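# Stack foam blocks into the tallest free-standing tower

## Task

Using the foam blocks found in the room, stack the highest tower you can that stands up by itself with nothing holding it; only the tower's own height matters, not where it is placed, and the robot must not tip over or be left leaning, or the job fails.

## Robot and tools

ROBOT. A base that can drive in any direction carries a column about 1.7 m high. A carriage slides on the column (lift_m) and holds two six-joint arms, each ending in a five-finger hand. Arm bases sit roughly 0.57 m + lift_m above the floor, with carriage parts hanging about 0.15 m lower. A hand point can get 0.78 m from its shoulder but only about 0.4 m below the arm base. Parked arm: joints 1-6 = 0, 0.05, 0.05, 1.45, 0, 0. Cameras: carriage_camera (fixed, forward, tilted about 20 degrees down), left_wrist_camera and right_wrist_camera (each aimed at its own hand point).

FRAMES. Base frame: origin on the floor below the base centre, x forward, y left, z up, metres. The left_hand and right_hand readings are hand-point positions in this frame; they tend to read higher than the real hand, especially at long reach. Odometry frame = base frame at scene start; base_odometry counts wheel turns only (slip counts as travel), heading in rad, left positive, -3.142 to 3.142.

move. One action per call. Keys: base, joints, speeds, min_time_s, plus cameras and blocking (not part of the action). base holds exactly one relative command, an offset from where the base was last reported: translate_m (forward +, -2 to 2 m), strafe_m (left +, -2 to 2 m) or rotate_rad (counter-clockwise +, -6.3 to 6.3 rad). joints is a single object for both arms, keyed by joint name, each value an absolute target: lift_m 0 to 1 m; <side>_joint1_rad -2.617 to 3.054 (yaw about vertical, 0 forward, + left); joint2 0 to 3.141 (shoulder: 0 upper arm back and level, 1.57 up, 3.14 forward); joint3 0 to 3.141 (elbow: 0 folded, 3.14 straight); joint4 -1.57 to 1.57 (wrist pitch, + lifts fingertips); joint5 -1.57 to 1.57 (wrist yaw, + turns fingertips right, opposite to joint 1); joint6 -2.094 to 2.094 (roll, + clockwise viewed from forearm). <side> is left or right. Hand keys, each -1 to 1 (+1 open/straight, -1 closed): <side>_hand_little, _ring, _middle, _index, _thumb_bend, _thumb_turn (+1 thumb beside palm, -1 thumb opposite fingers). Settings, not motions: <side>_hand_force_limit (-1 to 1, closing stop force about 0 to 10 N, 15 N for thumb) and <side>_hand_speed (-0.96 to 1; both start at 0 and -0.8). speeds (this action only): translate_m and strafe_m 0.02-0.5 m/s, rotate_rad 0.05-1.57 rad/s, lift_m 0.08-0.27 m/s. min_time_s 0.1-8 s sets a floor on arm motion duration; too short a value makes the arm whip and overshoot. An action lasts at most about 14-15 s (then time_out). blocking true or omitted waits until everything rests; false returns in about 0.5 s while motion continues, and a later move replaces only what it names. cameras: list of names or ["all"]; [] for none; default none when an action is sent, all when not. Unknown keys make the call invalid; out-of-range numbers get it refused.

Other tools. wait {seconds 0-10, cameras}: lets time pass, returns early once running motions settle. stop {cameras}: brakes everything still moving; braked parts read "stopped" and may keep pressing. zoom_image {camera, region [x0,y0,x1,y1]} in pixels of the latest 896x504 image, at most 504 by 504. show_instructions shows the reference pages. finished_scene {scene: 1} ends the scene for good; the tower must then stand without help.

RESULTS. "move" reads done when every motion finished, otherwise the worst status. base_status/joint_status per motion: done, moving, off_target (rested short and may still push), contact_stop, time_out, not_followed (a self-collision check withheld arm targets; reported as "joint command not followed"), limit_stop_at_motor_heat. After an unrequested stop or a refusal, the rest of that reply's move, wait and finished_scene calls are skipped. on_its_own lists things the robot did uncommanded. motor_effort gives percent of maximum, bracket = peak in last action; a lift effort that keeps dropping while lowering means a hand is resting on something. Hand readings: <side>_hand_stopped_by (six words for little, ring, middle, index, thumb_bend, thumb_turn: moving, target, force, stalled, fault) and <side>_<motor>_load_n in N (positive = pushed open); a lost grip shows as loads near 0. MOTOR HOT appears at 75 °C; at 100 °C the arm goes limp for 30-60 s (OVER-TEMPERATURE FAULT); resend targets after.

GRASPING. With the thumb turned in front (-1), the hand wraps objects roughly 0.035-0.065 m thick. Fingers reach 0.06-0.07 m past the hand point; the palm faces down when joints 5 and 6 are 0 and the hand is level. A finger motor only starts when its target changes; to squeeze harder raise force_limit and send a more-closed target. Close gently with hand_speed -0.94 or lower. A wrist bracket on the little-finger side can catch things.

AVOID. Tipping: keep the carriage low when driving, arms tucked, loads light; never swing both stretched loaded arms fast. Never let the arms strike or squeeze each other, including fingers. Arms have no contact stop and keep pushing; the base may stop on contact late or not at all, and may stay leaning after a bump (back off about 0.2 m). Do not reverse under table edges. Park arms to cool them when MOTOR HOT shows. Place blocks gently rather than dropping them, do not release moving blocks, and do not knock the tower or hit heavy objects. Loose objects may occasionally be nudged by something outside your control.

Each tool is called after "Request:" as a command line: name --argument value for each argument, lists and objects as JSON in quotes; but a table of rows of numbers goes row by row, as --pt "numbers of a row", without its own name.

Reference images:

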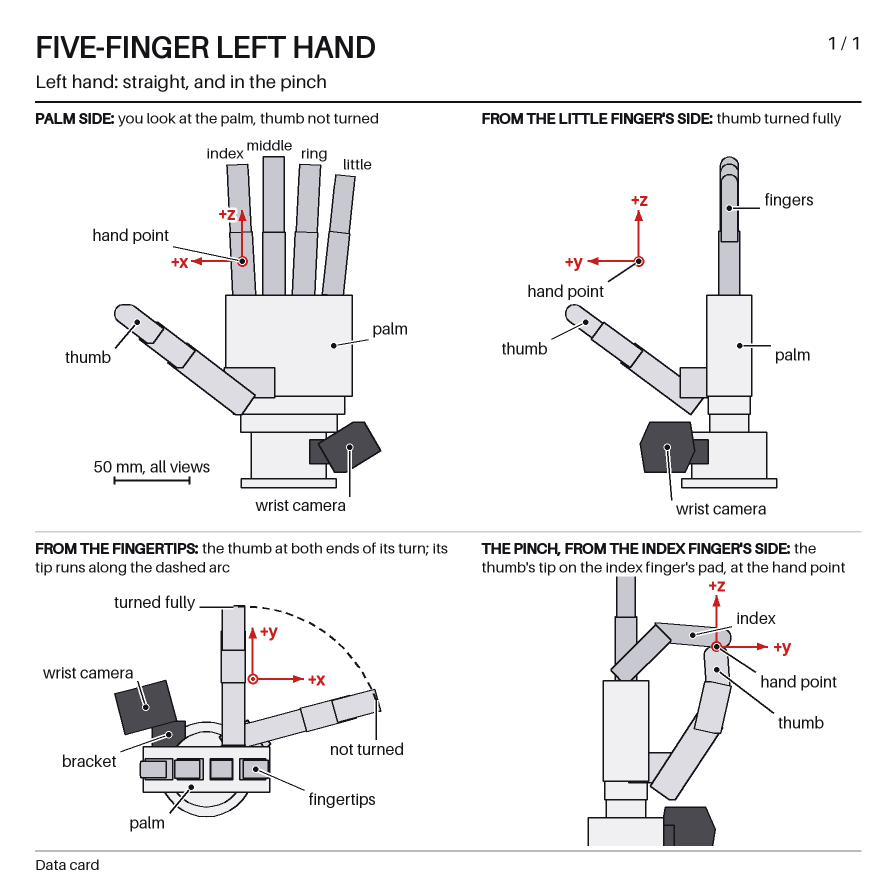

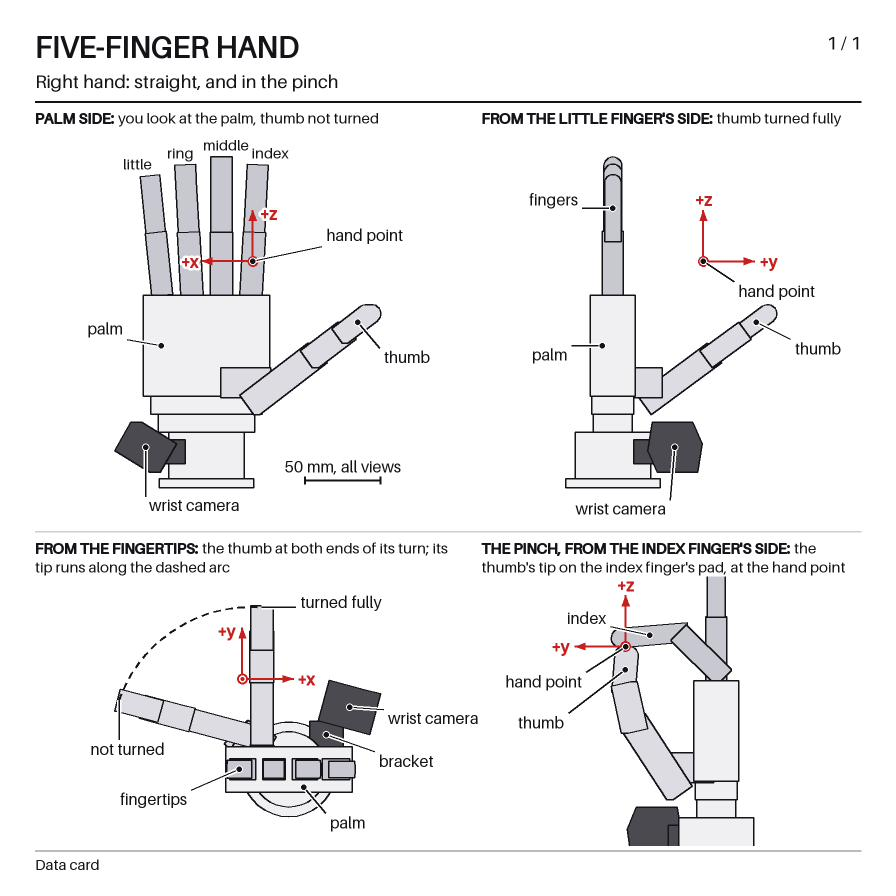

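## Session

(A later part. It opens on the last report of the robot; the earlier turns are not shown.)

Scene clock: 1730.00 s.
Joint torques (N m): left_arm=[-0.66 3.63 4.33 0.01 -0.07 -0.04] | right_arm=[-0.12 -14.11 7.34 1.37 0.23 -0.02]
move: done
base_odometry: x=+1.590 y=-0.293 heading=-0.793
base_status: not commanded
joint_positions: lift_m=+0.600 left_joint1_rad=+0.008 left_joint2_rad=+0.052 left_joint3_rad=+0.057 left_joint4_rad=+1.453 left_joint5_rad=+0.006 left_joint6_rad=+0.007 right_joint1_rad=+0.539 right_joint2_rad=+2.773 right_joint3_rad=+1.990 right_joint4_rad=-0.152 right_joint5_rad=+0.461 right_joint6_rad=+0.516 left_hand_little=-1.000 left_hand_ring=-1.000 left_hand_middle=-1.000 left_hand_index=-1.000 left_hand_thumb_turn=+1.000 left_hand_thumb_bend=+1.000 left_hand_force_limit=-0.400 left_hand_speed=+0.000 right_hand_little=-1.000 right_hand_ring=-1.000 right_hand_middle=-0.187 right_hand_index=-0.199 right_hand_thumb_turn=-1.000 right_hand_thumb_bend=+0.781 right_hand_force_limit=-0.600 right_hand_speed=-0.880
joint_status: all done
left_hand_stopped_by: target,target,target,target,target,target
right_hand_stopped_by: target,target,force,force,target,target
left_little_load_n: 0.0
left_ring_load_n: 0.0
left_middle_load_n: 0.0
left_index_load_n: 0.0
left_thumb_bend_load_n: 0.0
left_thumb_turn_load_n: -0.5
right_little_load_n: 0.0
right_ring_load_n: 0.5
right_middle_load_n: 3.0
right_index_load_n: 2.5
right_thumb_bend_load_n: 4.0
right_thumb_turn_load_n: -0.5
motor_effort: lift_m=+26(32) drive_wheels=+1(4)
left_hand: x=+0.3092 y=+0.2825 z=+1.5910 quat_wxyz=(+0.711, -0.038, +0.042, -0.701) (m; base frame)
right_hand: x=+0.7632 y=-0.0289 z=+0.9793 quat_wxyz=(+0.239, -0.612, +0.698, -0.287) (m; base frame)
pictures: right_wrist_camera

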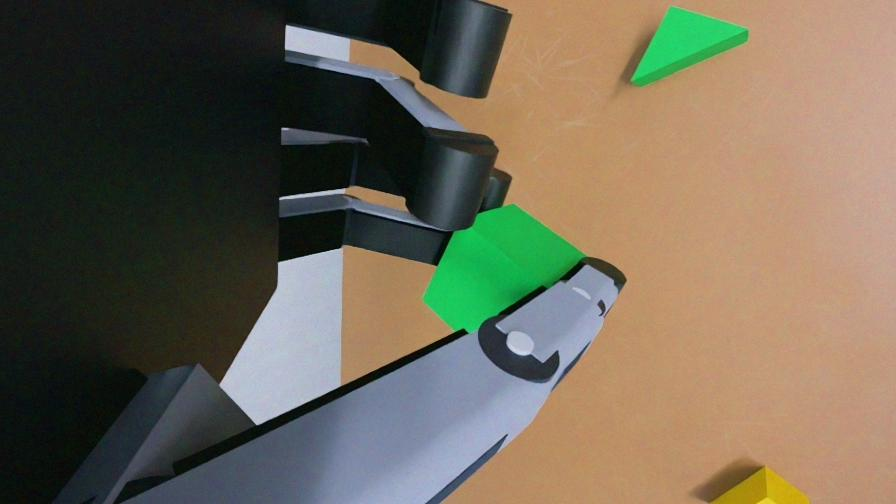

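Request:
move --joints '{"lift_m": 0.43}' --speeds '{"lift_m": 0.15}'

Request:
move --joints '{"lift_m": 0.411}' --speeds '{"lift_m": 0.08}'

Request:
move --joints '{"right_hand_speed": -0.88, "right_hand_index": -0.13, "right_hand_middle": -0.13}' --cameras '["right_wrist_camera"]'

Request:
zoom_image --camera "right_wrist_camera" --region '[370, 190, 620, 380]'

Request:
move --joints '{"right_hand_speed": -0.9, "right_hand_index": -0.235}'

Request:
move --joints '{"right_hand_middle": -0.45}' --cameras '["right_wrist_camera"]'

Request:
zoom_image --camera "right_wrist_camera" --region '[370, 190, 620, 380]'

Scene clock: 1736.87 s.
Joint torques (N m): left_arm=[-0.64 3.85 4.42 -0.06 -0.07 -0.04] | right_arm=[-0.05 -13.97 7.36 1.39 0.27 -0.03]
move: done
base_odometry: x=+1.590 y=-0.293 heading=-0.793
base_status: not commanded
joint_positions: lift_m=+0.430 left_joint1_rad=+0.008 left_joint2_rad=+0.052 left_joint3_rad=+0.057 left_joint4_rad=+1.453 left_joint5_rad=+0.006 left_joint6_rad=+0.007 right_joint1_rad=+0.539 right_joint2_rad=+2.774 right_joint3_rad=+1.990 right_joint4_rad=-0.155 right_joint5_rad=+0.461 right_joint6_rad=+0.516 left_hand_little=-1.000 left_hand_ring=-1.000 left_hand_middle=-1.000 left_hand_index=-1.000 left_hand_thumb_turn=+1.000 left_hand_thumb_bend=+1.000 left_hand_force_limit=-0.400 left_hand_speed=+0.000 right_hand_little=-1.000 right_hand_ring=-1.000 right_hand_middle=-0.187 right_hand_index=-0.199 right_hand_thumb_turn=-1.000 right_hand_thumb_bend=+0.781 right_hand_force_limit=-0.600 right_hand_speed=-0.880
joint_status: all done
left_hand_stopped_by: target,target,target,target,target,target
right_hand_stopped_by: target,target,force,force,target,target
left_little_load_n: 0.0
left_ring_load_n: 0.0
left_middle_load_n: -0.5
left_index_load_n: 0.0
left_thumb_bend_load_n: 0.0
left_thumb_turn_load_n: 0.0
right_little_load_n: 0.0
right_ring_load_n: 0.0
right_middle_load_n: 3.0
right_index_load_n: 2.5
right_thumb_bend_load_n: 4.0
right_thumb_turn_load_n: -0.5
motor_effort: lift_m=+24(25) drive_wheels=-4(4)
left_hand: x=+0.3092 y=+0.2825 z=+1.4213 quat_wxyz=(+0.711, -0.038, +0.042, -0.701) (m; base frame)
right_hand: x=+0.7626 y=-0.0292 z=+0.8092 quat_wxyz=(+0.237, -0.612, +0.698, -0.287) (m; base frame)
pictures: none

Scene clock: 1737.47 s.
Joint torques (N m): left_arm=[-0.65 3.64 4.42 -0.04 -0.06 -0.04] | right_arm=[-0.2 -14.2 7.35 1.37 0.25 -0.03]
move: done
base_odometry: x=+1.590 y=-0.293 heading=-0.793
base_status: not commanded
joint_positions: lift_m=+0.411 left_joint1_rad=+0.008 left_joint2_rad=+0.052 left_joint3_rad=+0.057 left_joint4_rad=+1.453 left_joint5_rad=+0.006 left_joint6_rad=+0.007 right_joint1_rad=+0.539 right_joint2_rad=+2.774 right_joint3_rad=+1.990 right_joint4_rad=-0.152 right_joint5_rad=+0.462 right_joint6_rad=+0.517 left_hand_little=-1.000 left_hand_ring=-1.000 left_hand_middle=-1.000 left_hand_index=-1.000 left_hand_thumb_turn=+1.000 left_hand_thumb_bend=+1.000 left_hand_force_limit=-0.400 left_hand_speed=+0.000 right_hand_little=-1.000 right_hand_ring=-1.000 right_hand_middle=-0.187 right_hand_index=-0.199 right_hand_thumb_turn=-1.000 right_hand_thumb_bend=+0.781 right_hand_force_limit=-0.600 right_hand_speed=-0.880
joint_status: all done
left_hand_stopped_by: target,target,target,target,target,target
right_hand_stopped_by: target,target,force,force,target,target
left_little_load_n: 0.0
left_ring_load_n: 0.0
left_middle_load_n: 0.0
left_index_load_n: 0.0
left_thumb_bend_load_n: 0.0
left_thumb_turn_load_n: 0.0
right_little_load_n: 0.0
right_ring_load_n: 0.0
right_middle_load_n: 2.5
right_index_load_n: 2.0
right_thumb_bend_load_n: 3.5
right_thumb_turn_load_n: -0.5
motor_effort: lift_m=+22(25) drive_wheels=-4(4)
left_hand: x=+0.3092 y=+0.2825 z=+1.4023 quat_wxyz=(+0.711, -0.038, +0.042, -0.701) (m; base frame)
right_hand: x=+0.7633 y=-0.0289 z=+0.7906 quat_wxyz=(+0.239, -0.611, +0.698, -0.288) (m; base frame)
pictures: none

Scene clock: 1738.17 s.
Joint torques (N m): left_arm=[-0.66 3.73 4.36 -0.02 -0.05 -0.05] | right_arm=[-0.06 -14.17 7.39 1.37 0.29 -0.01]
move: done
base_odometry: x=+1.590 y=-0.293 heading=-0.793
base_status: not commanded
joint_positions: lift_m=+0.411 left_joint1_rad=+0.008 left_joint2_rad=+0.052 left_joint3_rad=+0.057 left_joint4_rad=+1.453 left_joint5_rad=+0.006 left_joint6_rad=+0.007 right_joint1_rad=+0.539 right_joint2_rad=+2.774 right_joint3_rad=+1.990 right_joint4_rad=-0.152 right_joint5_rad=+0.462 right_joint6_rad=+0.517 left_hand_little=-1.000 left_hand_ring=-1.000 left_hand_middle=-1.000 left_hand_index=-1.000 left_hand_thumb_turn=+1.000 left_hand_thumb_bend=+1.000 left_hand_force_limit=-0.400 left_hand_speed=+0.000 right_hand_little=-1.000 right_hand_ring=-1.000 right_hand_middle=-0.130 right_hand_index=-0.130 right_hand_thumb_turn=-1.000 right_hand_thumb_bend=+0.780 right_hand_force_limit=-0.600 right_hand_speed=-0.880
joint_status: all done
left_hand_stopped_by: target,target,target,target,target,target
right_hand_stopped_by: target,target,target,target,target,target
left_little_load_n: 0.0
left_ring_load_n: 0.0
left_middle_load_n: 0.0
left_index_load_n: 0.0
left_thumb_bend_load_n: 0.0
left_thumb_turn_load_n: 0.0
right_little_load_n: 0.0
right_ring_load_n: 0.5
right_middle_load_n: 0.0
right_index_load_n: 0.0
right_thumb_bend_load_n: 0.0
right_thumb_turn_load_n: 0.0
motor_effort: lift_m=+23(24) drive_wheels=-4(4)
left_hand: x=+0.3092 y=+0.2825 z=+1.4023 quat_wxyz=(+0.711, -0.038, +0.042, -0.701) (m; base frame)
right_hand: x=+0.7633 y=-0.0289 z=+0.7906 quat_wxyz=(+0.239, -0.611, +0.698, -0.288) (m; base frame)
pictures: right_wrist_camera

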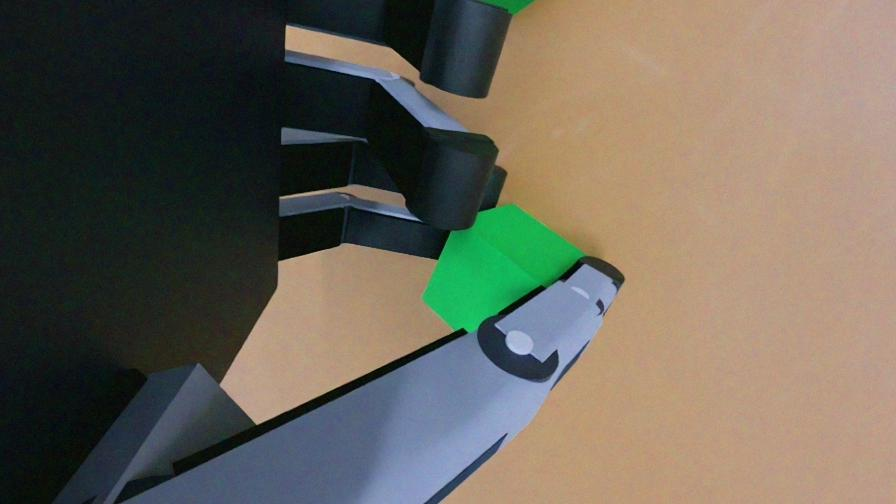

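Scaled by 2.016 from the camera's 896x504 image, which has a finer 1280x720 frame.

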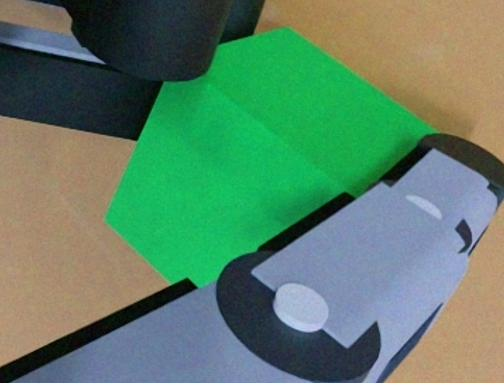

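Scene clock: 1738.83 s.
Joint torques (N m): left_arm=[-0.66 3.71 4.36 -0.02 -0.06 -0.04] | right_arm=[-0.16 -14.11 7.38 1.37 0.26 -0.04]
move: off_target
base_odometry: x=+1.590 y=-0.293 heading=-0.793
base_status: not commanded
joint_positions: lift_m=+0.411 left_joint1_rad=+0.008 left_joint2_rad=+0.052 left_joint3_rad=+0.057 left_joint4_rad=+1.453 left_joint5_rad=+0.006 left_joint6_rad=+0.007 right_joint1_rad=+0.539 right_joint2_rad=+2.774 right_joint3_rad=+1.990 right_joint4_rad=-0.152 right_joint5_rad=+0.462 right_joint6_rad=+0.517 left_hand_little=-1.000 left_hand_ring=-1.000 left_hand_middle=-1.000 left_hand_index=-1.000 left_hand_thumb_turn=+1.000 left_hand_thumb_bend=+1.000 left_hand_force_limit=-0.400 left_hand_speed=+0.000 right_hand_little=-1.000 right_hand_ring=-1.000 right_hand_middle=-0.130 right_hand_index=-0.212 right_hand_thumb_turn=-1.000 right_hand_thumb_bend=+0.780 right_hand_force_limit=-0.600 right_hand_speed=-0.900
joint_status: right_hand_index off_target (ended at -0.212, target -0.235); the others done
left_hand_stopped_by: target,target,target,target,target,target
right_hand_stopped_by: target,target,target,force,target,target
left_little_load_n: 0.0
left_ring_load_n: 0.0
left_middle_load_n: 0.0
left_index_load_n: 0.0
left_thumb_bend_load_n: 0.0
left_thumb_turn_load_n: 0.0
right_little_load_n: 0.0
right_ring_load_n: 0.5
right_middle_load_n: 0.0
right_index_load_n: 3.0
right_thumb_bend_load_n: 2.5
right_thumb_turn_load_n: -1.5
motor_effort: lift_m=+22(23) drive_wheels=-4(4)
left_hand: x=+0.3092 y=+0.2825 z=+1.4023 quat_wxyz=(+0.711, -0.038, +0.042, -0.701) (m; base frame)
right_hand: x=+0.7633 y=-0.0289 z=+0.7906 quat_wxyz=(+0.239, -0.611, +0.698, -0.288) (m; base frame)
pictures: none

Scene clock: 1740.17 s.
Joint torques (N m): left_arm=[-0.66 3.74 4.34 -0.02 -0.06 -0.05] | right_arm=[-0.08 -14.2 7.34 1.37 0.26 -0.04]
move: off_target
base_odometry: x=+1.590 y=-0.293 heading=-0.793
base_status: not commanded
joint_positions: lift_m=+0.411 left_joint1_rad=+0.008 left_joint2_rad=+0.052 left_joint3_rad=+0.057 left_joint4_rad=+1.453 left_joint5_rad=+0.006 left_joint6_rad=+0.007 right_joint1_rad=+0.539 right_joint2_rad=+2.774 right_joint3_rad=+1.990 right_joint4_rad=-0.152 right_joint5_rad=+0.462 right_joint6_rad=+0.517 left_hand_little=-1.000 left_hand_ring=-1.000 left_hand_middle=-1.000 left_hand_index=-1.000 left_hand_thumb_turn=+1.000 left_hand_thumb_bend=+1.000 left_hand_force_limit=-0.400 left_hand_speed=+0.000 right_hand_little=-1.000 right_hand_ring=-1.000 right_hand_middle=-0.184 right_hand_index=-0.212 right_hand_thumb_turn=-1.000 right_hand_thumb_bend=+0.781 right_hand_force_limit=-0.600 right_hand_speed=-0.900
joint_status: right_hand_middle off_target (ended at -0.184, target -0.450)
left_hand_stopped_by: target,target,target,target,target,target
right_hand_stopped_by: target,target,force,force,target,target
left_little_load_n: 0.0
left_ring_load_n: 0.0
left_middle_load_n: 0.0
left_index_load_n: 0.0
left_thumb_bend_load_n: 0.5
left_thumb_turn_load_n: 0.0
right_little_load_n: 0.0
right_ring_load_n: 0.0
right_middle_load_n: 4.0
right_index_load_n: 2.0
right_thumb_bend_load_n: 4.0
right_thumb_turn_load_n: -0.5
motor_effort: lift_m=+22(24) drive_wheels=-4(4)
left_hand: x=+0.3092 y=+0.2825 z=+1.4023 quat_wxyz=(+0.711, -0.038, +0.042, -0.701) (m; base frame)
right_hand: x=+0.7633 y=-0.0289 z=+0.7906 quat_wxyz=(+0.239, -0.611, +0.698, -0.288) (m; base frame)
pictures: right_wrist_camera

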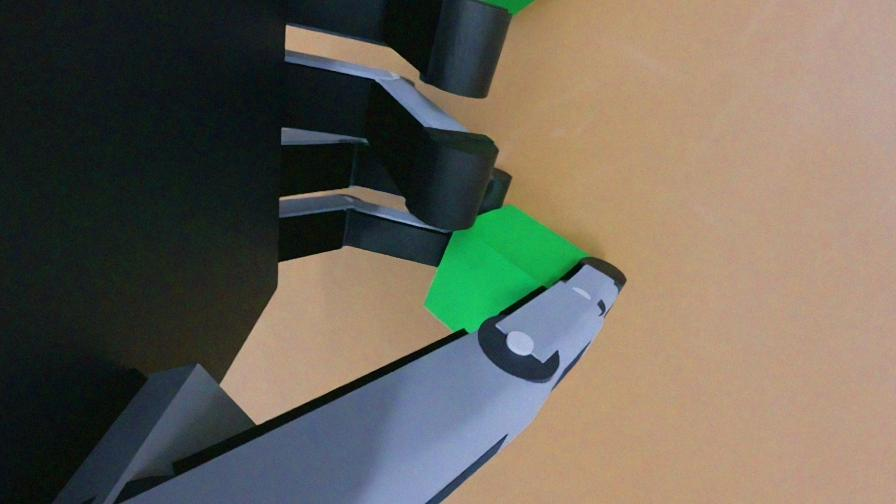

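Scaled by 2.016 from the camera's 896x504 image, which has a finer 1280x720 frame.

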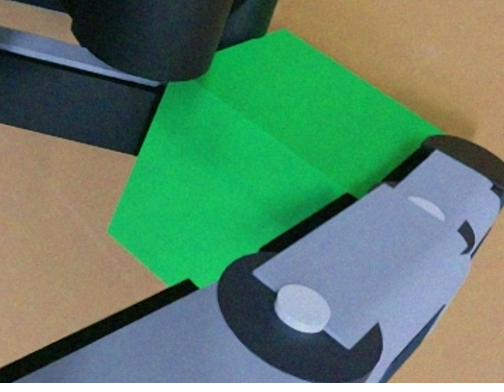

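Request:
move --joints '{"right_hand_speed": -0.9, "right_hand_middle": -0.14}'

Request:
move --joints '{"right_hand_speed": -0.92, "right_hand_force_limit": -0.2, "right_hand_index": -0.236}'

Request:
move --joints '{"right_hand_force_limit": -0.75, "right_hand_speed": -0.94, "right_hand_middle": -0.4}' --cameras '["right_wrist_camera"]'

Request:
zoom_image --camera "right_wrist_camera" --region '[370, 190, 620, 380]'

Scene clock: 1742.23 s.
Joint torques (N m): left_arm=[-0.68 3.71 4.36 -0.03 -0.06 -0.04] | right_arm=[-0.23 -14.12 7.39 1.37 0.28 -0.03]
move: done
base_odometry: x=+1.590 y=-0.293 heading=-0.793
base_status: not commanded
joint_positions: lift_m=+0.411 left_joint1_rad=+0.008 left_joint2_rad=+0.052 left_joint3_rad=+0.057 left_joint4_rad=+1.453 left_joint5_rad=+0.006 left_joint6_rad=+0.007 right_joint1_rad=+0.539 right_joint2_rad=+2.774 right_joint3_rad=+1.990 right_joint4_rad=-0.152 right_joint5_rad=+0.462 right_joint6_rad=+0.517 left_hand_little=-1.000 left_hand_ring=-1.000 left_hand_middle=-1.000 left_hand_index=-1.000 left_hand_thumb_turn=+1.000 left_hand_thumb_bend=+1.000 left_hand_force_limit=-0.400 left_hand_speed=+0.000 right_hand_little=-1.000 right_hand_ring=-1.000 right_hand_middle=-0.140 right_hand_index=-0.212 right_hand_thumb_turn=-1.000 right_hand_thumb_bend=+0.781 right_hand_force_limit=-0.600 right_hand_speed=-0.900
joint_status: all done
left_hand_stopped_by: target,target,target,target,target,target
right_hand_stopped_by: target,target,target,force,target,target
left_little_load_n: 0.0
left_ring_load_n: 0.0
left_middle_load_n: 0.0
left_index_load_n: 0.0
left_thumb_bend_load_n: 0.0
left_thumb_turn_load_n: 0.0
right_little_load_n: 0.0
right_ring_load_n: 0.0
right_middle_load_n: 0.0
right_index_load_n: 3.5
right_thumb_bend_load_n: 2.5
right_thumb_turn_load_n: -1.5
motor_effort: lift_m=+21(24) drive_wheels=-4(4)
left_hand: x=+0.3092 y=+0.2825 z=+1.4023 quat_wxyz=(+0.711, -0.038, +0.042, -0.701) (m; base frame)
right_hand: x=+0.7633 y=-0.0289 z=+0.7906 quat_wxyz=(+0.239, -0.611, +0.698, -0.288) (m; base frame)
pictures: none

Scene clock: 1742.63 s.
Joint torques (N m): left_arm=[-0.7 3.74 4.36 -0.03 -0.07 -0.05] | right_arm=[-0.03 -14.19 7.36 1.36 0.25 -0.02]
move: done
base_odometry: x=+1.590 y=-0.293 heading=-0.793
base_status: not commanded
joint_positions: lift_m=+0.411 left_joint1_rad=+0.008 left_joint2_rad=+0.052 left_joint3_rad=+0.057 left_joint4_rad=+1.453 left_joint5_rad=+0.006 left_joint6_rad=+0.007 right_joint1_rad=+0.539 right_joint2_rad=+2.774 right_joint3_rad=+1.990 right_joint4_rad=-0.152 right_joint5_rad=+0.462 right_joint6_rad=+0.517 left_hand_little=-1.000 left_hand_ring=-1.000 left_hand_middle=-1.000 left_hand_index=-1.000 left_hand_thumb_turn=+1.000 left_hand_thumb_bend=+1.000 left_hand_force_limit=-0.400 left_hand_speed=+0.000 right_hand_little=-1.000 right_hand_ring=-1.000 right_hand_middle=-0.140 right_hand_index=-0.218 right_hand_thumb_turn=-1.000 right_hand_thumb_bend=+0.781 right_hand_force_limit=-0.200 right_hand_speed=-0.920
joint_status: all done
left_hand_stopped_by: target,target,target,target,target,target
right_hand_stopped_by: target,target,target,force,target,target
left_little_load_n: 0.0
left_ring_load_n: 0.0
left_middle_load_n: 0.0
left_index_load_n: 0.0
left_thumb_bend_load_n: 0.0
left_thumb_turn_load_n: 0.0
right_little_load_n: 0.0
right_ring_load_n: 0.5
right_middle_load_n: 0.0
right_index_load_n: 4.5
right_thumb_bend_load_n: 3.0
right_thumb_turn_load_n: -2.5
motor_effort: lift_m=+23(24) drive_wheels=-4(4)
left_hand: x=+0.3092 y=+0.2825 z=+1.4023 quat_wxyz=(+0.711, -0.038, +0.042, -0.701) (m; base frame)
right_hand: x=+0.7633 y=-0.0289 z=+0.7906 quat_wxyz=(+0.239, -0.611, +0.698, -0.288) (m; base frame)
pictures: none

Scene clock: 1743.83 s.
Joint torques (N m): left_arm=[-0.66 3.73 4.37 -0.02 -0.06 -0.04] | right_arm=[-0.13 -14.2 7.3 1.38 0.27 -0.03]
move: off_target
base_odometry: x=+1.590 y=-0.293 heading=-0.793
base_status: not commanded
joint_positions: lift_m=+0.411 left_joint1_rad=+0.008 left_joint2_rad=+0.052 left_joint3_rad=+0.057 left_joint4_rad=+1.453 left_joint5_rad=+0.006 left_joint6_rad=+0.007 right_joint1_rad=+0.539 right_joint2_rad=+2.774 right_joint3_rad=+1.990 right_joint4_rad=-0.152 right_joint5_rad=+0.462 right_joint6_rad=+0.517 left_hand_little=-1.000 left_hand_ring=-1.000 left_hand_middle=-1.000 left_hand_index=-1.000 left_hand_thumb_turn=+1.000 left_hand_thumb_bend=+1.000 left_hand_force_limit=-0.400 left_hand_speed=+0.000 right_hand_little=-1.000 right_hand_ring=-1.000 right_hand_middle=-0.178 right_hand_index=-0.218 right_hand_thumb_turn=-1.000 right_hand_thumb_bend=+0.781 right_hand_force_limit=-0.750 right_hand_speed=-0.940
joint_status: right_hand_middle off_target (ended at -0.178, target -0.400); the others done
left_hand_stopped_by: target,target,target,target,target,target
right_hand_stopped_by: target,target,force,force,target,target
left_little_load_n: 0.0
left_ring_load_n: 0.0
left_middle_load_n: 0.0
left_index_load_n: 0.0
left_thumb_bend_load_n: 0.0
left_thumb_turn_load_n: 0.0
right_little_load_n: 0.0
right_ring_load_n: 0.0
right_middle_load_n: 2.0
right_index_load_n: 4.0
right_thumb_bend_load_n: 4.5
right_thumb_turn_load_n: -2.0
motor_effort: lift_m=+23(24) drive_wheels=-4(4)
left_hand: x=+0.3092 y=+0.2825 z=+1.4023 quat_wxyz=(+0.711, -0.038, +0.042, -0.701) (m; base frame)
right_hand: x=+0.7633 y=-0.0289 z=+0.7906 quat_wxyz=(+0.239, -0.611, +0.698, -0.288) (m; base frame)
pictures: right_wrist_camera

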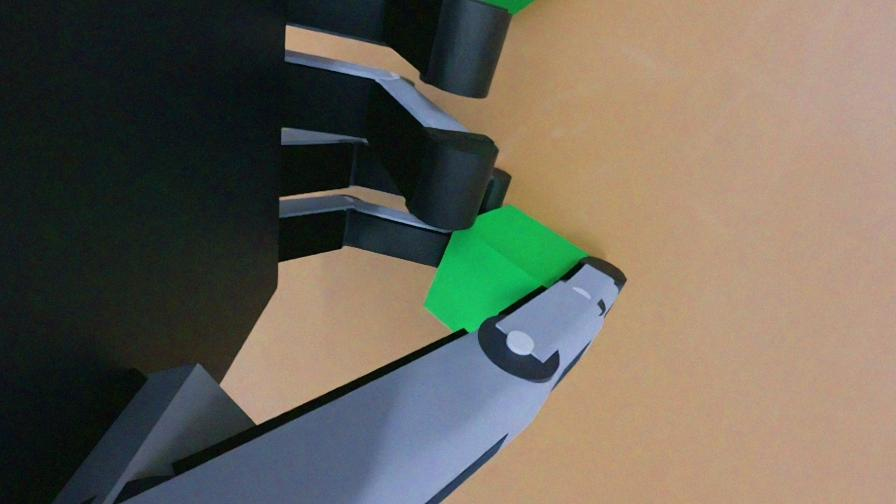

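Scaled by 2.016 from the camera's 896x504 image, which has a finer 1280x720 frame.

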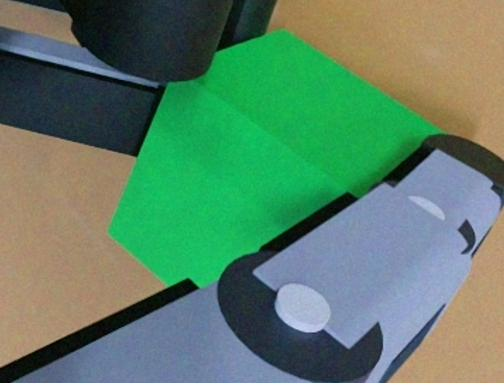

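Request:
move --joints '{"lift_m": 0.44}' --speeds '{"lift_m": 0.08}'

Request:
move --joints '{"lift_m": 0.65, "right_joint1_rad": 0.3, "right_joint2_rad": 2.5, "right_joint3_rad": 1.6, "right_joint4_rad": 0.1, "right_joint5_rad": 0.3, "right_joint6_rad": -0.2}' --min_time_s 2

Request:
move --joints '{"lift_m": 0.83, "right_joint1_rad": 0.2, "right_joint2_rad": 1.8, "right_joint3_rad": 0.9, "right_joint4_rad": 0.7, "right_joint5_rad": 0.1, "right_joint6_rad": -1.3}' --min_time_s 2.5 --cameras '["right_wrist_camera"]'

Request:
move --base '{"translate_m": -0.2}' --speeds '{"translate_m": 0.12}'

Request:
move --joints '{"lift_m": 0.8, "right_joint1_rad": 0.93, "right_joint2_rad": 1.97, "right_joint3_rad": 0.83, "right_joint4_rad": 1.05, "right_joint5_rad": 0.42, "right_joint6_rad": -1.594, "left_joint1_rad": 0.3, "left_joint2_rad": 1.5, "left_joint3_rad": 1.0, "left_joint4_rad": 0.5, "left_joint5_rad": 0.7, "left_joint6_rad": 0.0}' --min_time_s 3

Request:
move --joints '{"lift_m": 0.745, "right_joint1_rad": 0.992, "right_joint2_rad": 2.033, "right_joint3_rad": 0.868, "right_joint4_rad": 1.144, "right_joint5_rad": 0.473, "right_joint6_rad": -1.594, "left_joint1_rad": 0.38, "left_joint2_rad": 2.263, "left_joint3_rad": 1.732, "left_joint4_rad": 0.531, "left_joint5_rad": 1.1, "left_joint6_rad": 0.0}' --min_time_s 2

Request:
move --joints '{"lift_m": 0.702, "left_joint1_rad": 0.058, "left_joint5_rad": 1.541, "left_joint2_rad": 2.263, "left_joint3_rad": 1.732, "left_joint4_rad": 0.531, "left_joint6_rad": 0.0}' --speeds '{"lift_m": 0.08}' --min_time_s 1.5 --cameras '["left_wrist_camera", "right_wrist_camera"]'

Request:
zoom_image --camera "left_wrist_camera" --region '[330, 250, 450, 350]'

Request:
zoom_image --camera "right_wrist_camera" --region '[370, 190, 620, 380]'

Scene clock: 1748.03 s.
Joint torques (N m): left_arm=[-0.69 3.7 4.37 0 -0.07 -0.04] | right_arm=[-0.12 -14.26 7.35 1.39 0.27 -0.06]
move: done
base_odometry: x=+1.590 y=-0.293 heading=-0.793
base_status: not commanded
joint_positions: lift_m=+0.440 left_joint1_rad=+0.008 left_joint2_rad=+0.052 left_joint3_rad=+0.057 left_joint4_rad=+1.453 left_joint5_rad=+0.006 left_joint6_rad=+0.007 right_joint1_rad=+0.539 right_joint2_rad=+2.774 right_joint3_rad=+1.990 right_joint4_rad=-0.154 right_joint5_rad=+0.462 right_joint6_rad=+0.517 left_hand_little=-1.000 left_hand_ring=-1.000 left_hand_middle=-1.000 left_hand_index=-1.000 left_hand_thumb_turn=+1.000 left_hand_thumb_bend=+1.000 left_hand_force_limit=-0.400 left_hand_speed=+0.000 right_hand_little=-1.000 right_hand_ring=-1.000 right_hand_middle=-0.178 right_hand_index=-0.218 right_hand_thumb_turn=-1.000 right_hand_thumb_bend=+0.781 right_hand_force_limit=-0.750 right_hand_speed=-0.940
joint_status: all done
left_hand_stopped_by: target,target,target,target,target,target
right_hand_stopped_by: target,target,force,force,target,target
left_little_load_n: 0.0
left_ring_load_n: 0.0
left_middle_load_n: 0.0
left_index_load_n: 0.0
left_thumb_bend_load_n: 0.0
left_thumb_turn_load_n: 0.0
right_little_load_n: 0.0
right_ring_load_n: 0.0
right_middle_load_n: 2.0
right_index_load_n: 4.0
right_thumb_bend_load_n: 4.5
right_thumb_turn_load_n: -1.5
motor_effort: lift_m=+27(32) drive_wheels=+1(5)
left_hand: x=+0.3092 y=+0.2825 z=+1.4310 quat_wxyz=(+0.711, -0.038, +0.042, -0.701) (m; base frame)
right_hand: x=+0.7630 y=-0.0291 z=+0.8191 quat_wxyz=(+0.238, -0.611, +0.698, -0.288) (m; base frame)
pictures: none

Scene clock: 1750.37 s.
Joint torques (N m): left_arm=[-0.66 3.71 4.33 -0.02 -0.06 -0.04] | right_arm=[-0.81 -15.79 5.65 1.7 0.06 -0.18]
move: done
base_odometry: x=+1.590 y=-0.293 heading=-0.793
base_status: not commanded
joint_positions: lift_m=+0.650 left_joint1_rad=+0.008 left_joint2_rad=+0.052 left_joint3_rad=+0.057 left_joint4_rad=+1.453 left_joint5_rad=+0.006 left_joint6_rad=+0.007 right_joint1_rad=+0.306 right_joint2_rad=+2.540 right_joint3_rad=+1.607 right_joint4_rad=+0.087 right_joint5_rad=+0.312 right_joint6_rad=-0.191 left_hand_little=-1.000 left_hand_ring=-1.000 left_hand_middle=-1.000 left_hand_index=-1.000 left_hand_thumb_turn=+1.000 left_hand_thumb_bend=+1.000 left_hand_force_limit=-0.400 left_hand_speed=+0.000 right_hand_little=-1.000 right_hand_ring=-1.000 right_hand_middle=-0.178 right_hand_index=-0.218 right_hand_thumb_turn=-1.000 right_hand_thumb_bend=+0.781 right_hand_force_limit=-0.750 right_hand_speed=-0.940
joint_status: all done
left_hand_stopped_by: target,target,target,target,target,target
right_hand_stopped_by: target,target,force,force,target,target
left_little_load_n: 0.0
left_ring_load_n: 0.0
left_middle_load_n: 0.0
left_index_load_n: 0.0
left_thumb_bend_load_n: 0.0
left_thumb_turn_load_n: 0.0
right_little_load_n: 0.0
right_ring_load_n: 0.0
right_middle_load_n: 2.0
right_index_load_n: 3.5
right_thumb_bend_load_n: 4.0
right_thumb_turn_load_n: -1.5
motor_effort: lift_m=+26(36) drive_wheels=+1(4)
left_hand: x=+0.3092 y=+0.2825 z=+1.6410 quat_wxyz=(+0.711, -0.038, +0.042, -0.701) (m; base frame)
right_hand: x=+0.7629 y=-0.1849 z=+1.0541 quat_wxyz=(+0.165, -0.765, +0.520, -0.342) (m; base frame)
pictures: none

Scene clock: 1753.20 s.
Joint torques (N m): left_arm=[-0.66 3.73 4.36 -0.02 -0.07 -0.05] | right_arm=[-0.94 -10.7 6.23 2.28 -0.08 -0.18]
move: done
MOTOR HOT: joint 2 (shoulder) of the right arm reports 74 °C; the controller stops that arm at 100 °C. To cool a motor, set the load down, stop pushing, or move to a pose that needs little force.
base_odometry: x=+1.590 y=-0.293 heading=-0.793
base_status: not commanded
joint_positions: lift_m=+0.830 left_joint1_rad=+0.008 left_joint2_rad=+0.052 left_joint3_rad=+0.057 left_joint4_rad=+1.453 left_joint5_rad=+0.006 left_joint6_rad=+0.007 right_joint1_rad=+0.208 right_joint2_rad=+1.828 right_joint3_rad=+0.908 right_joint4_rad=+0.687 right_joint5_rad=+0.111 right_joint6_rad=-1.291 left_hand_little=-1.000 left_hand_ring=-1.000 left_hand_middle=-1.000 left_hand_index=-1.000 left_hand_thumb_turn=+1.000 left_hand_thumb_bend=+1.000 left_hand_force_limit=-0.400 left_hand_speed=+0.000 right_hand_little=-1.000 right_hand_ring=-1.000 right_hand_middle=-0.178 right_hand_index=-0.218 right_hand_thumb_turn=-1.000 right_hand_thumb_bend=+0.781 right_hand_force_limit=-0.750 right_hand_speed=-0.940
joint_status: all done
left_hand_stopped_by: target,target,target,target,target,target
right_hand_stopped_by: target,target,force,force,target,target
left_little_load_n: 0.0
left_ring_load_n: 0.0
left_middle_load_n: 0.0
left_index_load_n: -0.5
left_thumb_bend_load_n: 0.5
left_thumb_turn_load_n: 0.0
right_little_load_n: 0.0
right_ring_load_n: 0.0
right_middle_load_n: 2.0
right_index_load_n: 4.0
right_thumb_bend_load_n: 4.0
right_thumb_turn_load_n: -1.5
motor_effort: lift_m=+28(34) drive_wheels=-4(4)
left_hand: x=+0.3092 y=+0.2825 z=+1.8210 quat_wxyz=(+0.711, -0.038, +0.042, -0.701) (m; base frame)
right_hand: x=+0.7479 y=-0.2737 z=+1.4781 quat_wxyz=(+0.107, -0.781, +0.063, -0.612) (m; base frame)
pictures: right_wrist_camera

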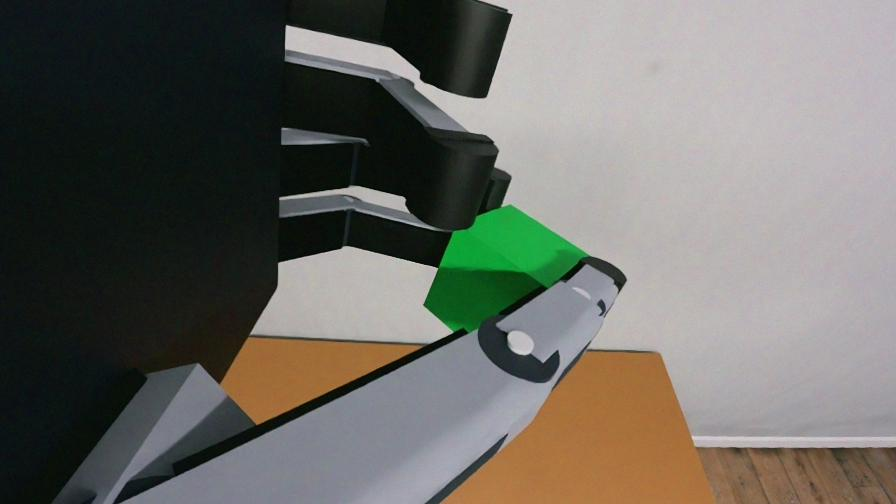

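Scene clock: 1755.63 s.
Joint torques (N m): left_arm=[-0.68 3.77 4.23 0.01 -0.06 -0.05] | right_arm=[-0.92 -10.52 6.19 2.26 -0.1 -0.2]
move: done
MOTOR HOT: still on. Joint 2 (shoulder) of the right arm reports 73 °C.
base_odometry: x=+1.450 y=-0.150 heading=-0.793
base_status: done
joint_positions: lift_m=+0.830 left_joint1_rad=+0.008 left_joint2_rad=+0.052 left_joint3_rad=+0.057 left_joint4_rad=+1.451 left_joint5_rad=+0.006 left_joint6_rad=+0.007 right_joint1_rad=+0.208 right_joint2_rad=+1.825 right_joint3_rad=+0.908 right_joint4_rad=+0.690 right_joint5_rad=+0.109 right_joint6_rad=-1.293 left_hand_little=-1.000 left_hand_ring=-1.000 left_hand_middle=-1.000 left_hand_index=-1.000 left_hand_thumb_turn=+1.000 left_hand_thumb_bend=+1.000 left_hand_force_limit=-0.400 left_hand_speed=+0.000 right_hand_little=-1.000 right_hand_ring=-1.000 right_hand_middle=-0.178 right_hand_index=-0.218 right_hand_thumb_turn=-1.000 right_hand_thumb_bend=+0.781 right_hand_force_limit=-0.750 right_hand_speed=-0.940
joint_status: not commanded
left_hand_stopped_by: target,target,target,target,target,target
right_hand_stopped_by: target,target,force,force,target,target
left_little_load_n: 0.0
left_ring_load_n: 0.0
left_middle_load_n: 0.0
left_index_load_n: 0.0
left_thumb_bend_load_n: 0.0
left_thumb_turn_load_n: 0.0
right_little_load_n: 0.0
right_ring_load_n: 0.0
right_middle_load_n: 2.0
right_index_load_n: 4.0
right_thumb_bend_load_n: 4.5
right_thumb_turn_load_n: -1.5
motor_effort: lift_m=+26(28) drive_wheels=+1(10)
left_hand: x=+0.3097 y=+0.2825 z=+1.8208 quat_wxyz=(+0.711, -0.039, +0.043, -0.701) (m; base frame)
right_hand: x=+0.7482 y=-0.2734 z=+1.4800 quat_wxyz=(+0.108, -0.780, +0.062, -0.613) (m; base frame)
pictures: none

Scene clock: 1758.93 s.
Joint torques (N m): left_arm=[0.7 -5.7 8.75 1.94 0.07 -0.05] | right_arm=[0.2 -7.64 5.44 2.22 0.13 -0.19]
move: done
MOTOR HOT: cleared for the motors of the right arm.
base_odometry: x=+1.450 y=-0.150 heading=-0.793
base_status: not commanded
joint_positions: lift_m=+0.800 left_joint1_rad=+0.293 left_joint2_rad=+1.488 left_joint3_rad=+0.974 left_joint4_rad=+0.519 left_joint5_rad=+0.692 left_joint6_rad=+0.007 right_joint1_rad=+0.923 right_joint2_rad=+1.957 right_joint3_rad=+0.838 right_joint4_rad=+1.037 right_joint5_rad=+0.408 right_joint6_rad=-1.586 left_hand_little=-1.000 left_hand_ring=-1.000 left_hand_middle=-1.000 left_hand_index=-1.000 left_hand_thumb_turn=+1.000 left_hand_thumb_bend=+1.000 left_hand_force_limit=-0.400 left_hand_speed=+0.000 right_hand_little=-1.000 right_hand_ring=-1.000 right_hand_middle=-0.178 right_hand_index=-0.218 right_hand_thumb_turn=-1.000 right_hand_thumb_bend=+0.781 right_hand_force_limit=-0.750 right_hand_speed=-0.940
joint_status: all done
left_hand_stopped_by: target,target,target,target,target,target
right_hand_stopped_by: target,target,force,force,target,target
left_little_load_n: 0.0
left_ring_load_n: 0.0
left_middle_load_n: 0.0
left_index_load_n: 0.0
left_thumb_bend_load_n: 0.0
left_thumb_turn_load_n: -0.5
right_little_load_n: 0.0
right_ring_load_n: 0.0
right_middle_load_n: 2.0
right_index_load_n: 4.0
right_thumb_bend_load_n: 4.0
right_thumb_turn_load_n: -1.5
motor_effort: lift_m=+23(26) drive_wheels=+1(2)
left_hand: x=+0.6865 y=+0.3008 z=+1.5922 quat_wxyz=(+0.395, -0.387, +0.590, -0.588) (m; base frame)
right_hand: x=+0.6282 y=+0.0095 z=+1.4586 quat_wxyz=(+0.157, -0.705, -0.203, -0.662) (m; base frame)
pictures: none

Scene clock: 1761.23 s.
Joint torques (N m): left_arm=[0.7 -11.29 8.36 1.93 0.11 -0.05] | right_arm=[0.28 -7.84 7.73 2.19 0.13 -0.16]
move: done
base_odometry: x=+1.450 y=-0.150 heading=-0.793
base_status: not commanded
joint_positions: lift_m=+0.745 left_joint1_rad=+0.372 left_joint2_rad=+2.243 left_joint3_rad=+1.707 left_joint4_rad=+0.524 left_joint5_rad=+1.091 left_joint6_rad=+0.007 right_joint1_rad=+0.984 right_joint2_rad=+2.020 right_joint3_rad=+0.849 right_joint4_rad=+1.131 right_joint5_rad=+0.462 right_joint6_rad=-1.587 left_hand_little=-1.000 left_hand_ring=-1.000 left_hand_middle=-1.000 left_hand_index=-1.000 left_hand_thumb_turn=+1.000 left_hand_thumb_bend=+1.000 left_hand_force_limit=-0.400 left_hand_speed=+0.000 right_hand_little=-1.000 right_hand_ring=-1.000 right_hand_middle=-0.178 right_hand_index=-0.218 right_hand_thumb_turn=-1.000 right_hand_thumb_bend=+0.781 right_hand_force_limit=-0.750 right_hand_speed=-0.940
joint_status: all done
left_hand_stopped_by: target,target,target,target,target,target
right_hand_stopped_by: target,target,force,force,target,target
left_little_load_n: 0.0
left_ring_load_n: 0.0
left_middle_load_n: 0.0
left_index_load_n: 0.0
left_thumb_bend_load_n: 0.0
left_thumb_turn_load_n: 0.0
right_little_load_n: 0.0
right_ring_load_n: 0.0
right_middle_load_n: 2.0
right_index_load_n: 4.0
right_thumb_bend_load_n: 4.0
right_thumb_turn_load_n: -1.5
motor_effort: lift_m=+23(25) drive_wheels=+1(1)
left_hand: x=+0.8084 y=+0.3442 z=+1.4728 quat_wxyz=(+0.290, -0.294, +0.645, -0.643) (m; base frame)
right_hand: x=+0.6141 y=+0.0291 z=+1.3989 quat_wxyz=(+0.168, -0.692, -0.198, -0.674) (m; base frame)
pictures: none

Scene clock: 1763.07 s.
Joint torques (N m): left_arm=[-0.39 -11.56 7.58 1.44 0.11 -0.05] | right_arm=[0.29 -8.39 7.35 2.12 0.1 -0.15]
move: done
base_odometry: x=+1.450 y=-0.150 heading=-0.793
base_status: not commanded
joint_positions: lift_m=+0.702 left_joint1_rad=+0.063 left_joint2_rad=+2.249 left_joint3_rad=+1.713 left_joint4_rad=+0.531 left_joint5_rad=+1.532 left_joint6_rad=+0.007 right_joint1_rad=+0.984 right_joint2_rad=+2.025 right_joint3_rad=+0.854 right_joint4_rad=+1.138 right_joint5_rad=+0.463 right_joint6_rad=-1.587 left_hand_little=-1.000 left_hand_ring=-1.000 left_hand_middle=-1.000 left_hand_index=-1.000 left_hand_thumb_turn=+1.000 left_hand_thumb_bend=+1.000 left_hand_force_limit=-0.400 left_hand_speed=+0.000 right_hand_little=-1.000 right_hand_ring=-1.000 right_hand_middle=-0.178 right_hand_index=-0.218 right_hand_thumb_turn=-1.000 right_hand_thumb_bend=+0.781 right_hand_force_limit=-0.750 right_hand_speed=-0.940
joint_status: all done
left_hand_stopped_by: target,target,target,target,target,target
right_hand_stopped_by: target,target,force,force,target,target
left_little_load_n: 0.0
left_ring_load_n: 0.0
left_middle_load_n: 0.0
left_index_load_n: -0.5
left_thumb_bend_load_n: 0.0
left_thumb_turn_load_n: 0.0
right_little_load_n: 0.0
right_ring_load_n: 0.0
right_middle_load_n: 2.0
right_index_load_n: 4.0
right_thumb_bend_load_n: 4.0
right_thumb_turn_load_n: -1.5
motor_effort: lift_m=+22(24) drive_wheels=+1(1)
left_hand: x=+0.7066 y=+0.1486 z=+1.4304 quat_wxyz=(+0.037, -0.035, +0.706, -0.706) (m; base frame)
right_hand: x=+0.6150 y=+0.0300 z=+1.3566 quat_wxyz=(+0.169, -0.690, -0.196, -0.676) (m; base frame)
pictures: left_wrist_camera, right_wrist_camera

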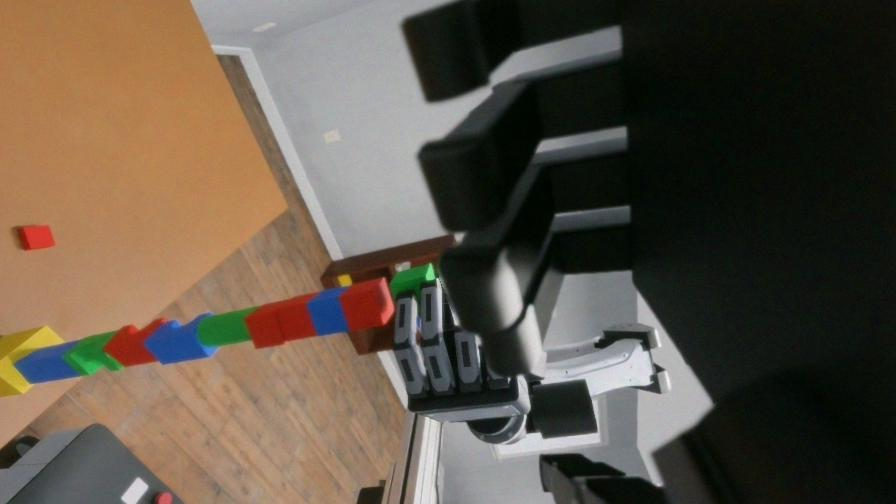

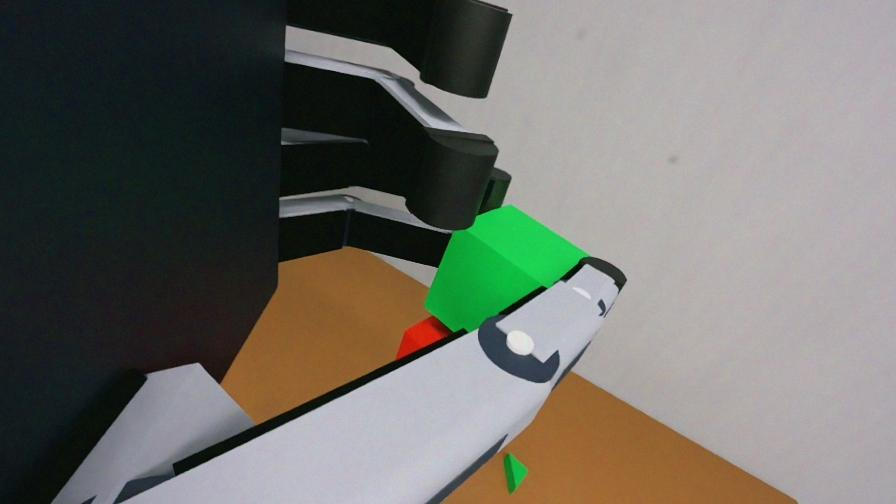

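Scaled by 4.200 from the camera's 896x504 image, which has a finer 1280x720 frame.

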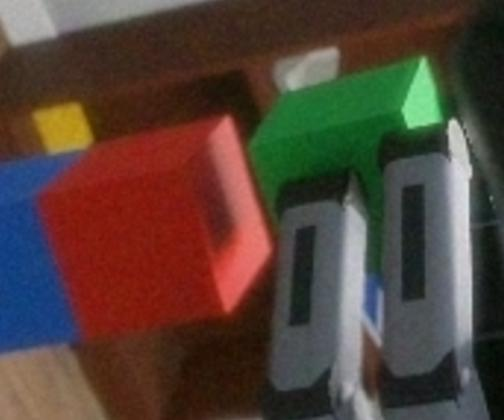

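Scaled by 2.016 from the camera's 896x504 image, which has a finer 1280x720 frame.

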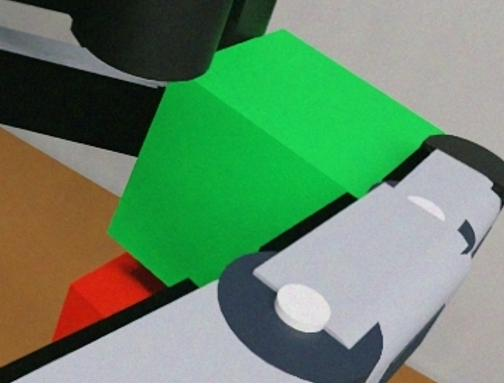

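Request:
move --joints '{"lift_m": 0.692}' --speeds '{"lift_m": 0.08}'

Request:
move --joints '{"lift_m": 0.6895}' --speeds '{"lift_m": 0.08}' --cameras '["left_wrist_camera", "right_wrist_camera"]'

Request:
zoom_image --camera "left_wrist_camera" --region '[330, 250, 450, 350]'

Request:
zoom_image --camera "right_wrist_camera" --region '[370, 190, 620, 380]'

Scene clock: 1765.93 s.
Joint torques (N m): left_arm=[-0.46 -11.99 7.31 1.42 0.1 -0.05] | right_arm=[0.31 -8.59 7.15 2.08 0.12 -0.16]
move: done
base_odometry: x=+1.450 y=-0.150 heading=-0.793
base_status: not commanded
joint_positions: lift_m=+0.692 left_joint1_rad=+0.063 left_joint2_rad=+2.254 left_joint3_rad=+1.716 left_joint4_rad=+0.533 left_joint5_rad=+1.535 left_joint6_rad=+0.007 right_joint1_rad=+0.984 right_joint2_rad=+2.029 right_joint3_rad=+0.855 right_joint4_rad=+1.141 right_joint5_rad=+0.464 right_joint6_rad=-1.587 left_hand_little=-1.000 left_hand_ring=-1.000 left_hand_middle=-1.000 left_hand_index=-1.000 left_hand_thumb_turn=+1.000 left_hand_thumb_bend=+1.000 left_hand_force_limit=-0.400 left_hand_speed=+0.000 right_hand_little=-1.000 right_hand_ring=-1.000 right_hand_middle=-0.178 right_hand_index=-0.218 right_hand_thumb_turn=-1.000 right_hand_thumb_bend=+0.781 right_hand_force_limit=-0.750 right_hand_speed=-0.940
joint_status: all done
left_hand_stopped_by: target,target,target,target,target,target
right_hand_stopped_by: target,target,force,force,target,target
left_little_load_n: 0.0
left_ring_load_n: 0.0
left_middle_load_n: 0.0
left_index_load_n: 0.0
left_thumb_bend_load_n: 0.0
left_thumb_turn_load_n: -0.5
right_little_load_n: 0.5
right_ring_load_n: 0.0
right_middle_load_n: 2.0
right_index_load_n: 4.0
right_thumb_bend_load_n: 4.0
right_thumb_turn_load_n: -1.0
motor_effort: lift_m=+21(24) drive_wheels=+1(1)
left_hand: x=+0.7069 y=+0.1487 z=+1.4189 quat_wxyz=(+0.036, -0.034, +0.706, -0.706) (m; base frame)
right_hand: x=+0.6153 y=+0.0302 z=+1.3461 quat_wxyz=(+0.169, -0.690, -0.195, -0.676) (m; base frame)
pictures: none

Scene clock: 1766.33 s.
Joint torques (N m): left_arm=[-0.49 -12.11 7.36 1.41 0.09 -0.05] | right_arm=[0.28 -8.7 7.09 2.07 0.11 -0.16]
move: done
base_odometry: x=+1.450 y=-0.150 heading=-0.793
base_status: not commanded
joint_positions: lift_m=+0.690 left_joint1_rad=+0.063 left_joint2_rad=+2.255 left_joint3_rad=+1.716 left_joint4_rad=+0.534 left_joint5_rad=+1.535 left_joint6_rad=+0.007 right_joint1_rad=+0.984 right_joint2_rad=+2.029 right_joint3_rad=+0.855 right_joint4_rad=+1.143 right_joint5_rad=+0.465 right_joint6_rad=-1.588 left_hand_little=-1.000 left_hand_ring=-1.000 left_hand_middle=-1.000 left_hand_index=-1.000 left_hand_thumb_turn=+1.000 left_hand_thumb_bend=+1.000 left_hand_force_limit=-0.400 left_hand_speed=+0.000 right_hand_little=-1.000 right_hand_ring=-1.000 right_hand_middle=-0.178 right_hand_index=-0.218 right_hand_thumb_turn=-1.000 right_hand_thumb_bend=+0.781 right_hand_force_limit=-0.750 right_hand_speed=-0.940
joint_status: all done
left_hand_stopped_by: target,target,target,target,target,target
right_hand_stopped_by: target,target,force,force,target,target
left_little_load_n: 0.0
left_ring_load_n: 0.0
left_middle_load_n: 0.0
left_index_load_n: 0.5
left_thumb_bend_load_n: 0.0
left_thumb_turn_load_n: 0.0
right_little_load_n: 0.0
right_ring_load_n: 0.0
right_middle_load_n: 2.0
right_index_load_n: 4.0
right_thumb_bend_load_n: 4.0
right_thumb_turn_load_n: -1.5
motor_effort: lift_m=+23(23) drive_wheels=+1(2)
left_hand: x=+0.7069 y=+0.1487 z=+1.4163 quat_wxyz=(+0.035, -0.034, +0.706, -0.706) (m; base frame)
right_hand: x=+0.6154 y=+0.0302 z=+1.3442 quat_wxyz=(+0.169, -0.690, -0.195, -0.677) (m; base frame)
pictures: left_wrist_camera, right_wrist_camera

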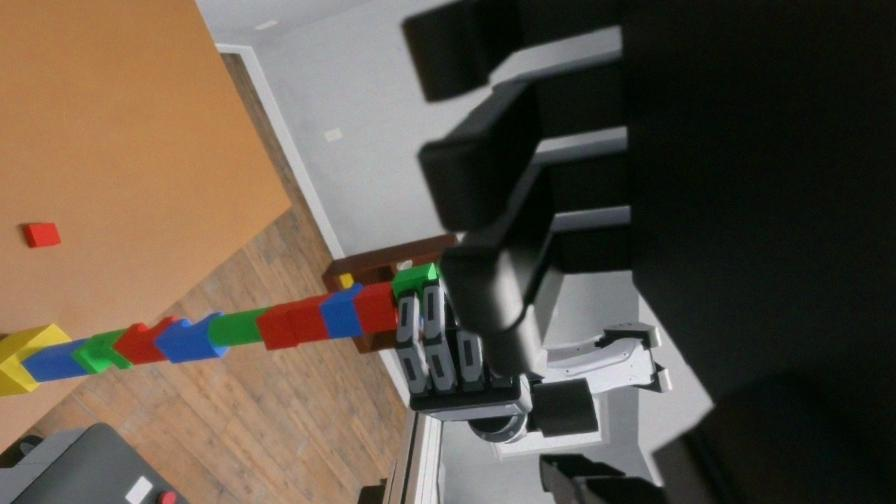

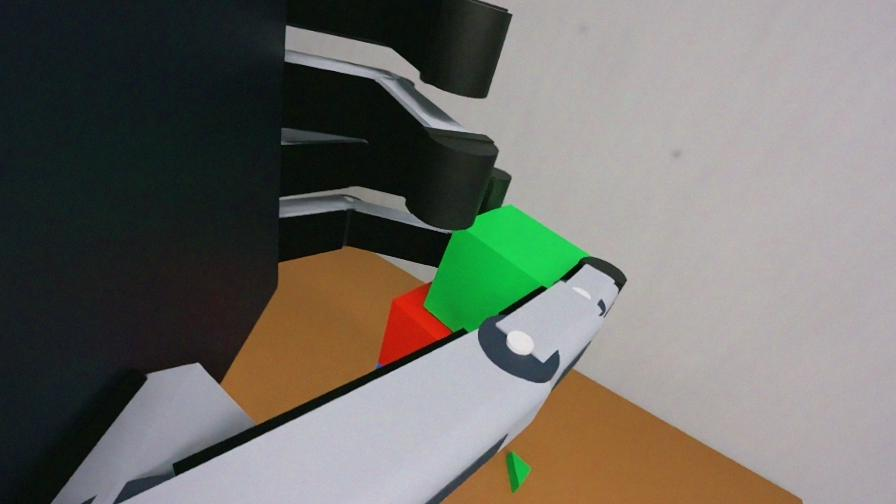

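Scaled by 4.200 from the camera's 896x504 image, which has a finer 1280x720 frame.

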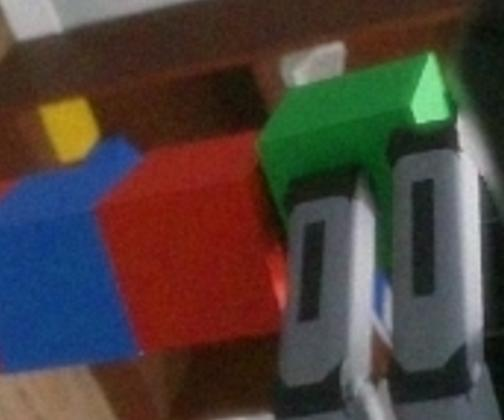

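Scaled by 2.016 from the camera's 896x504 image, which has a finer 1280x720 frame.

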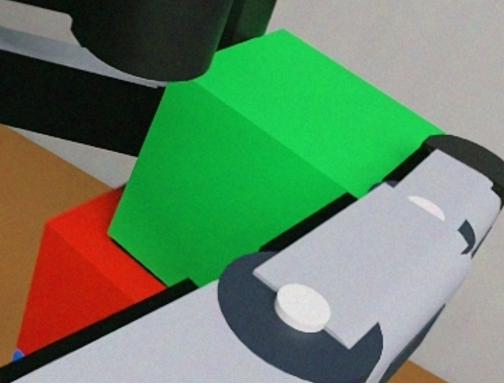

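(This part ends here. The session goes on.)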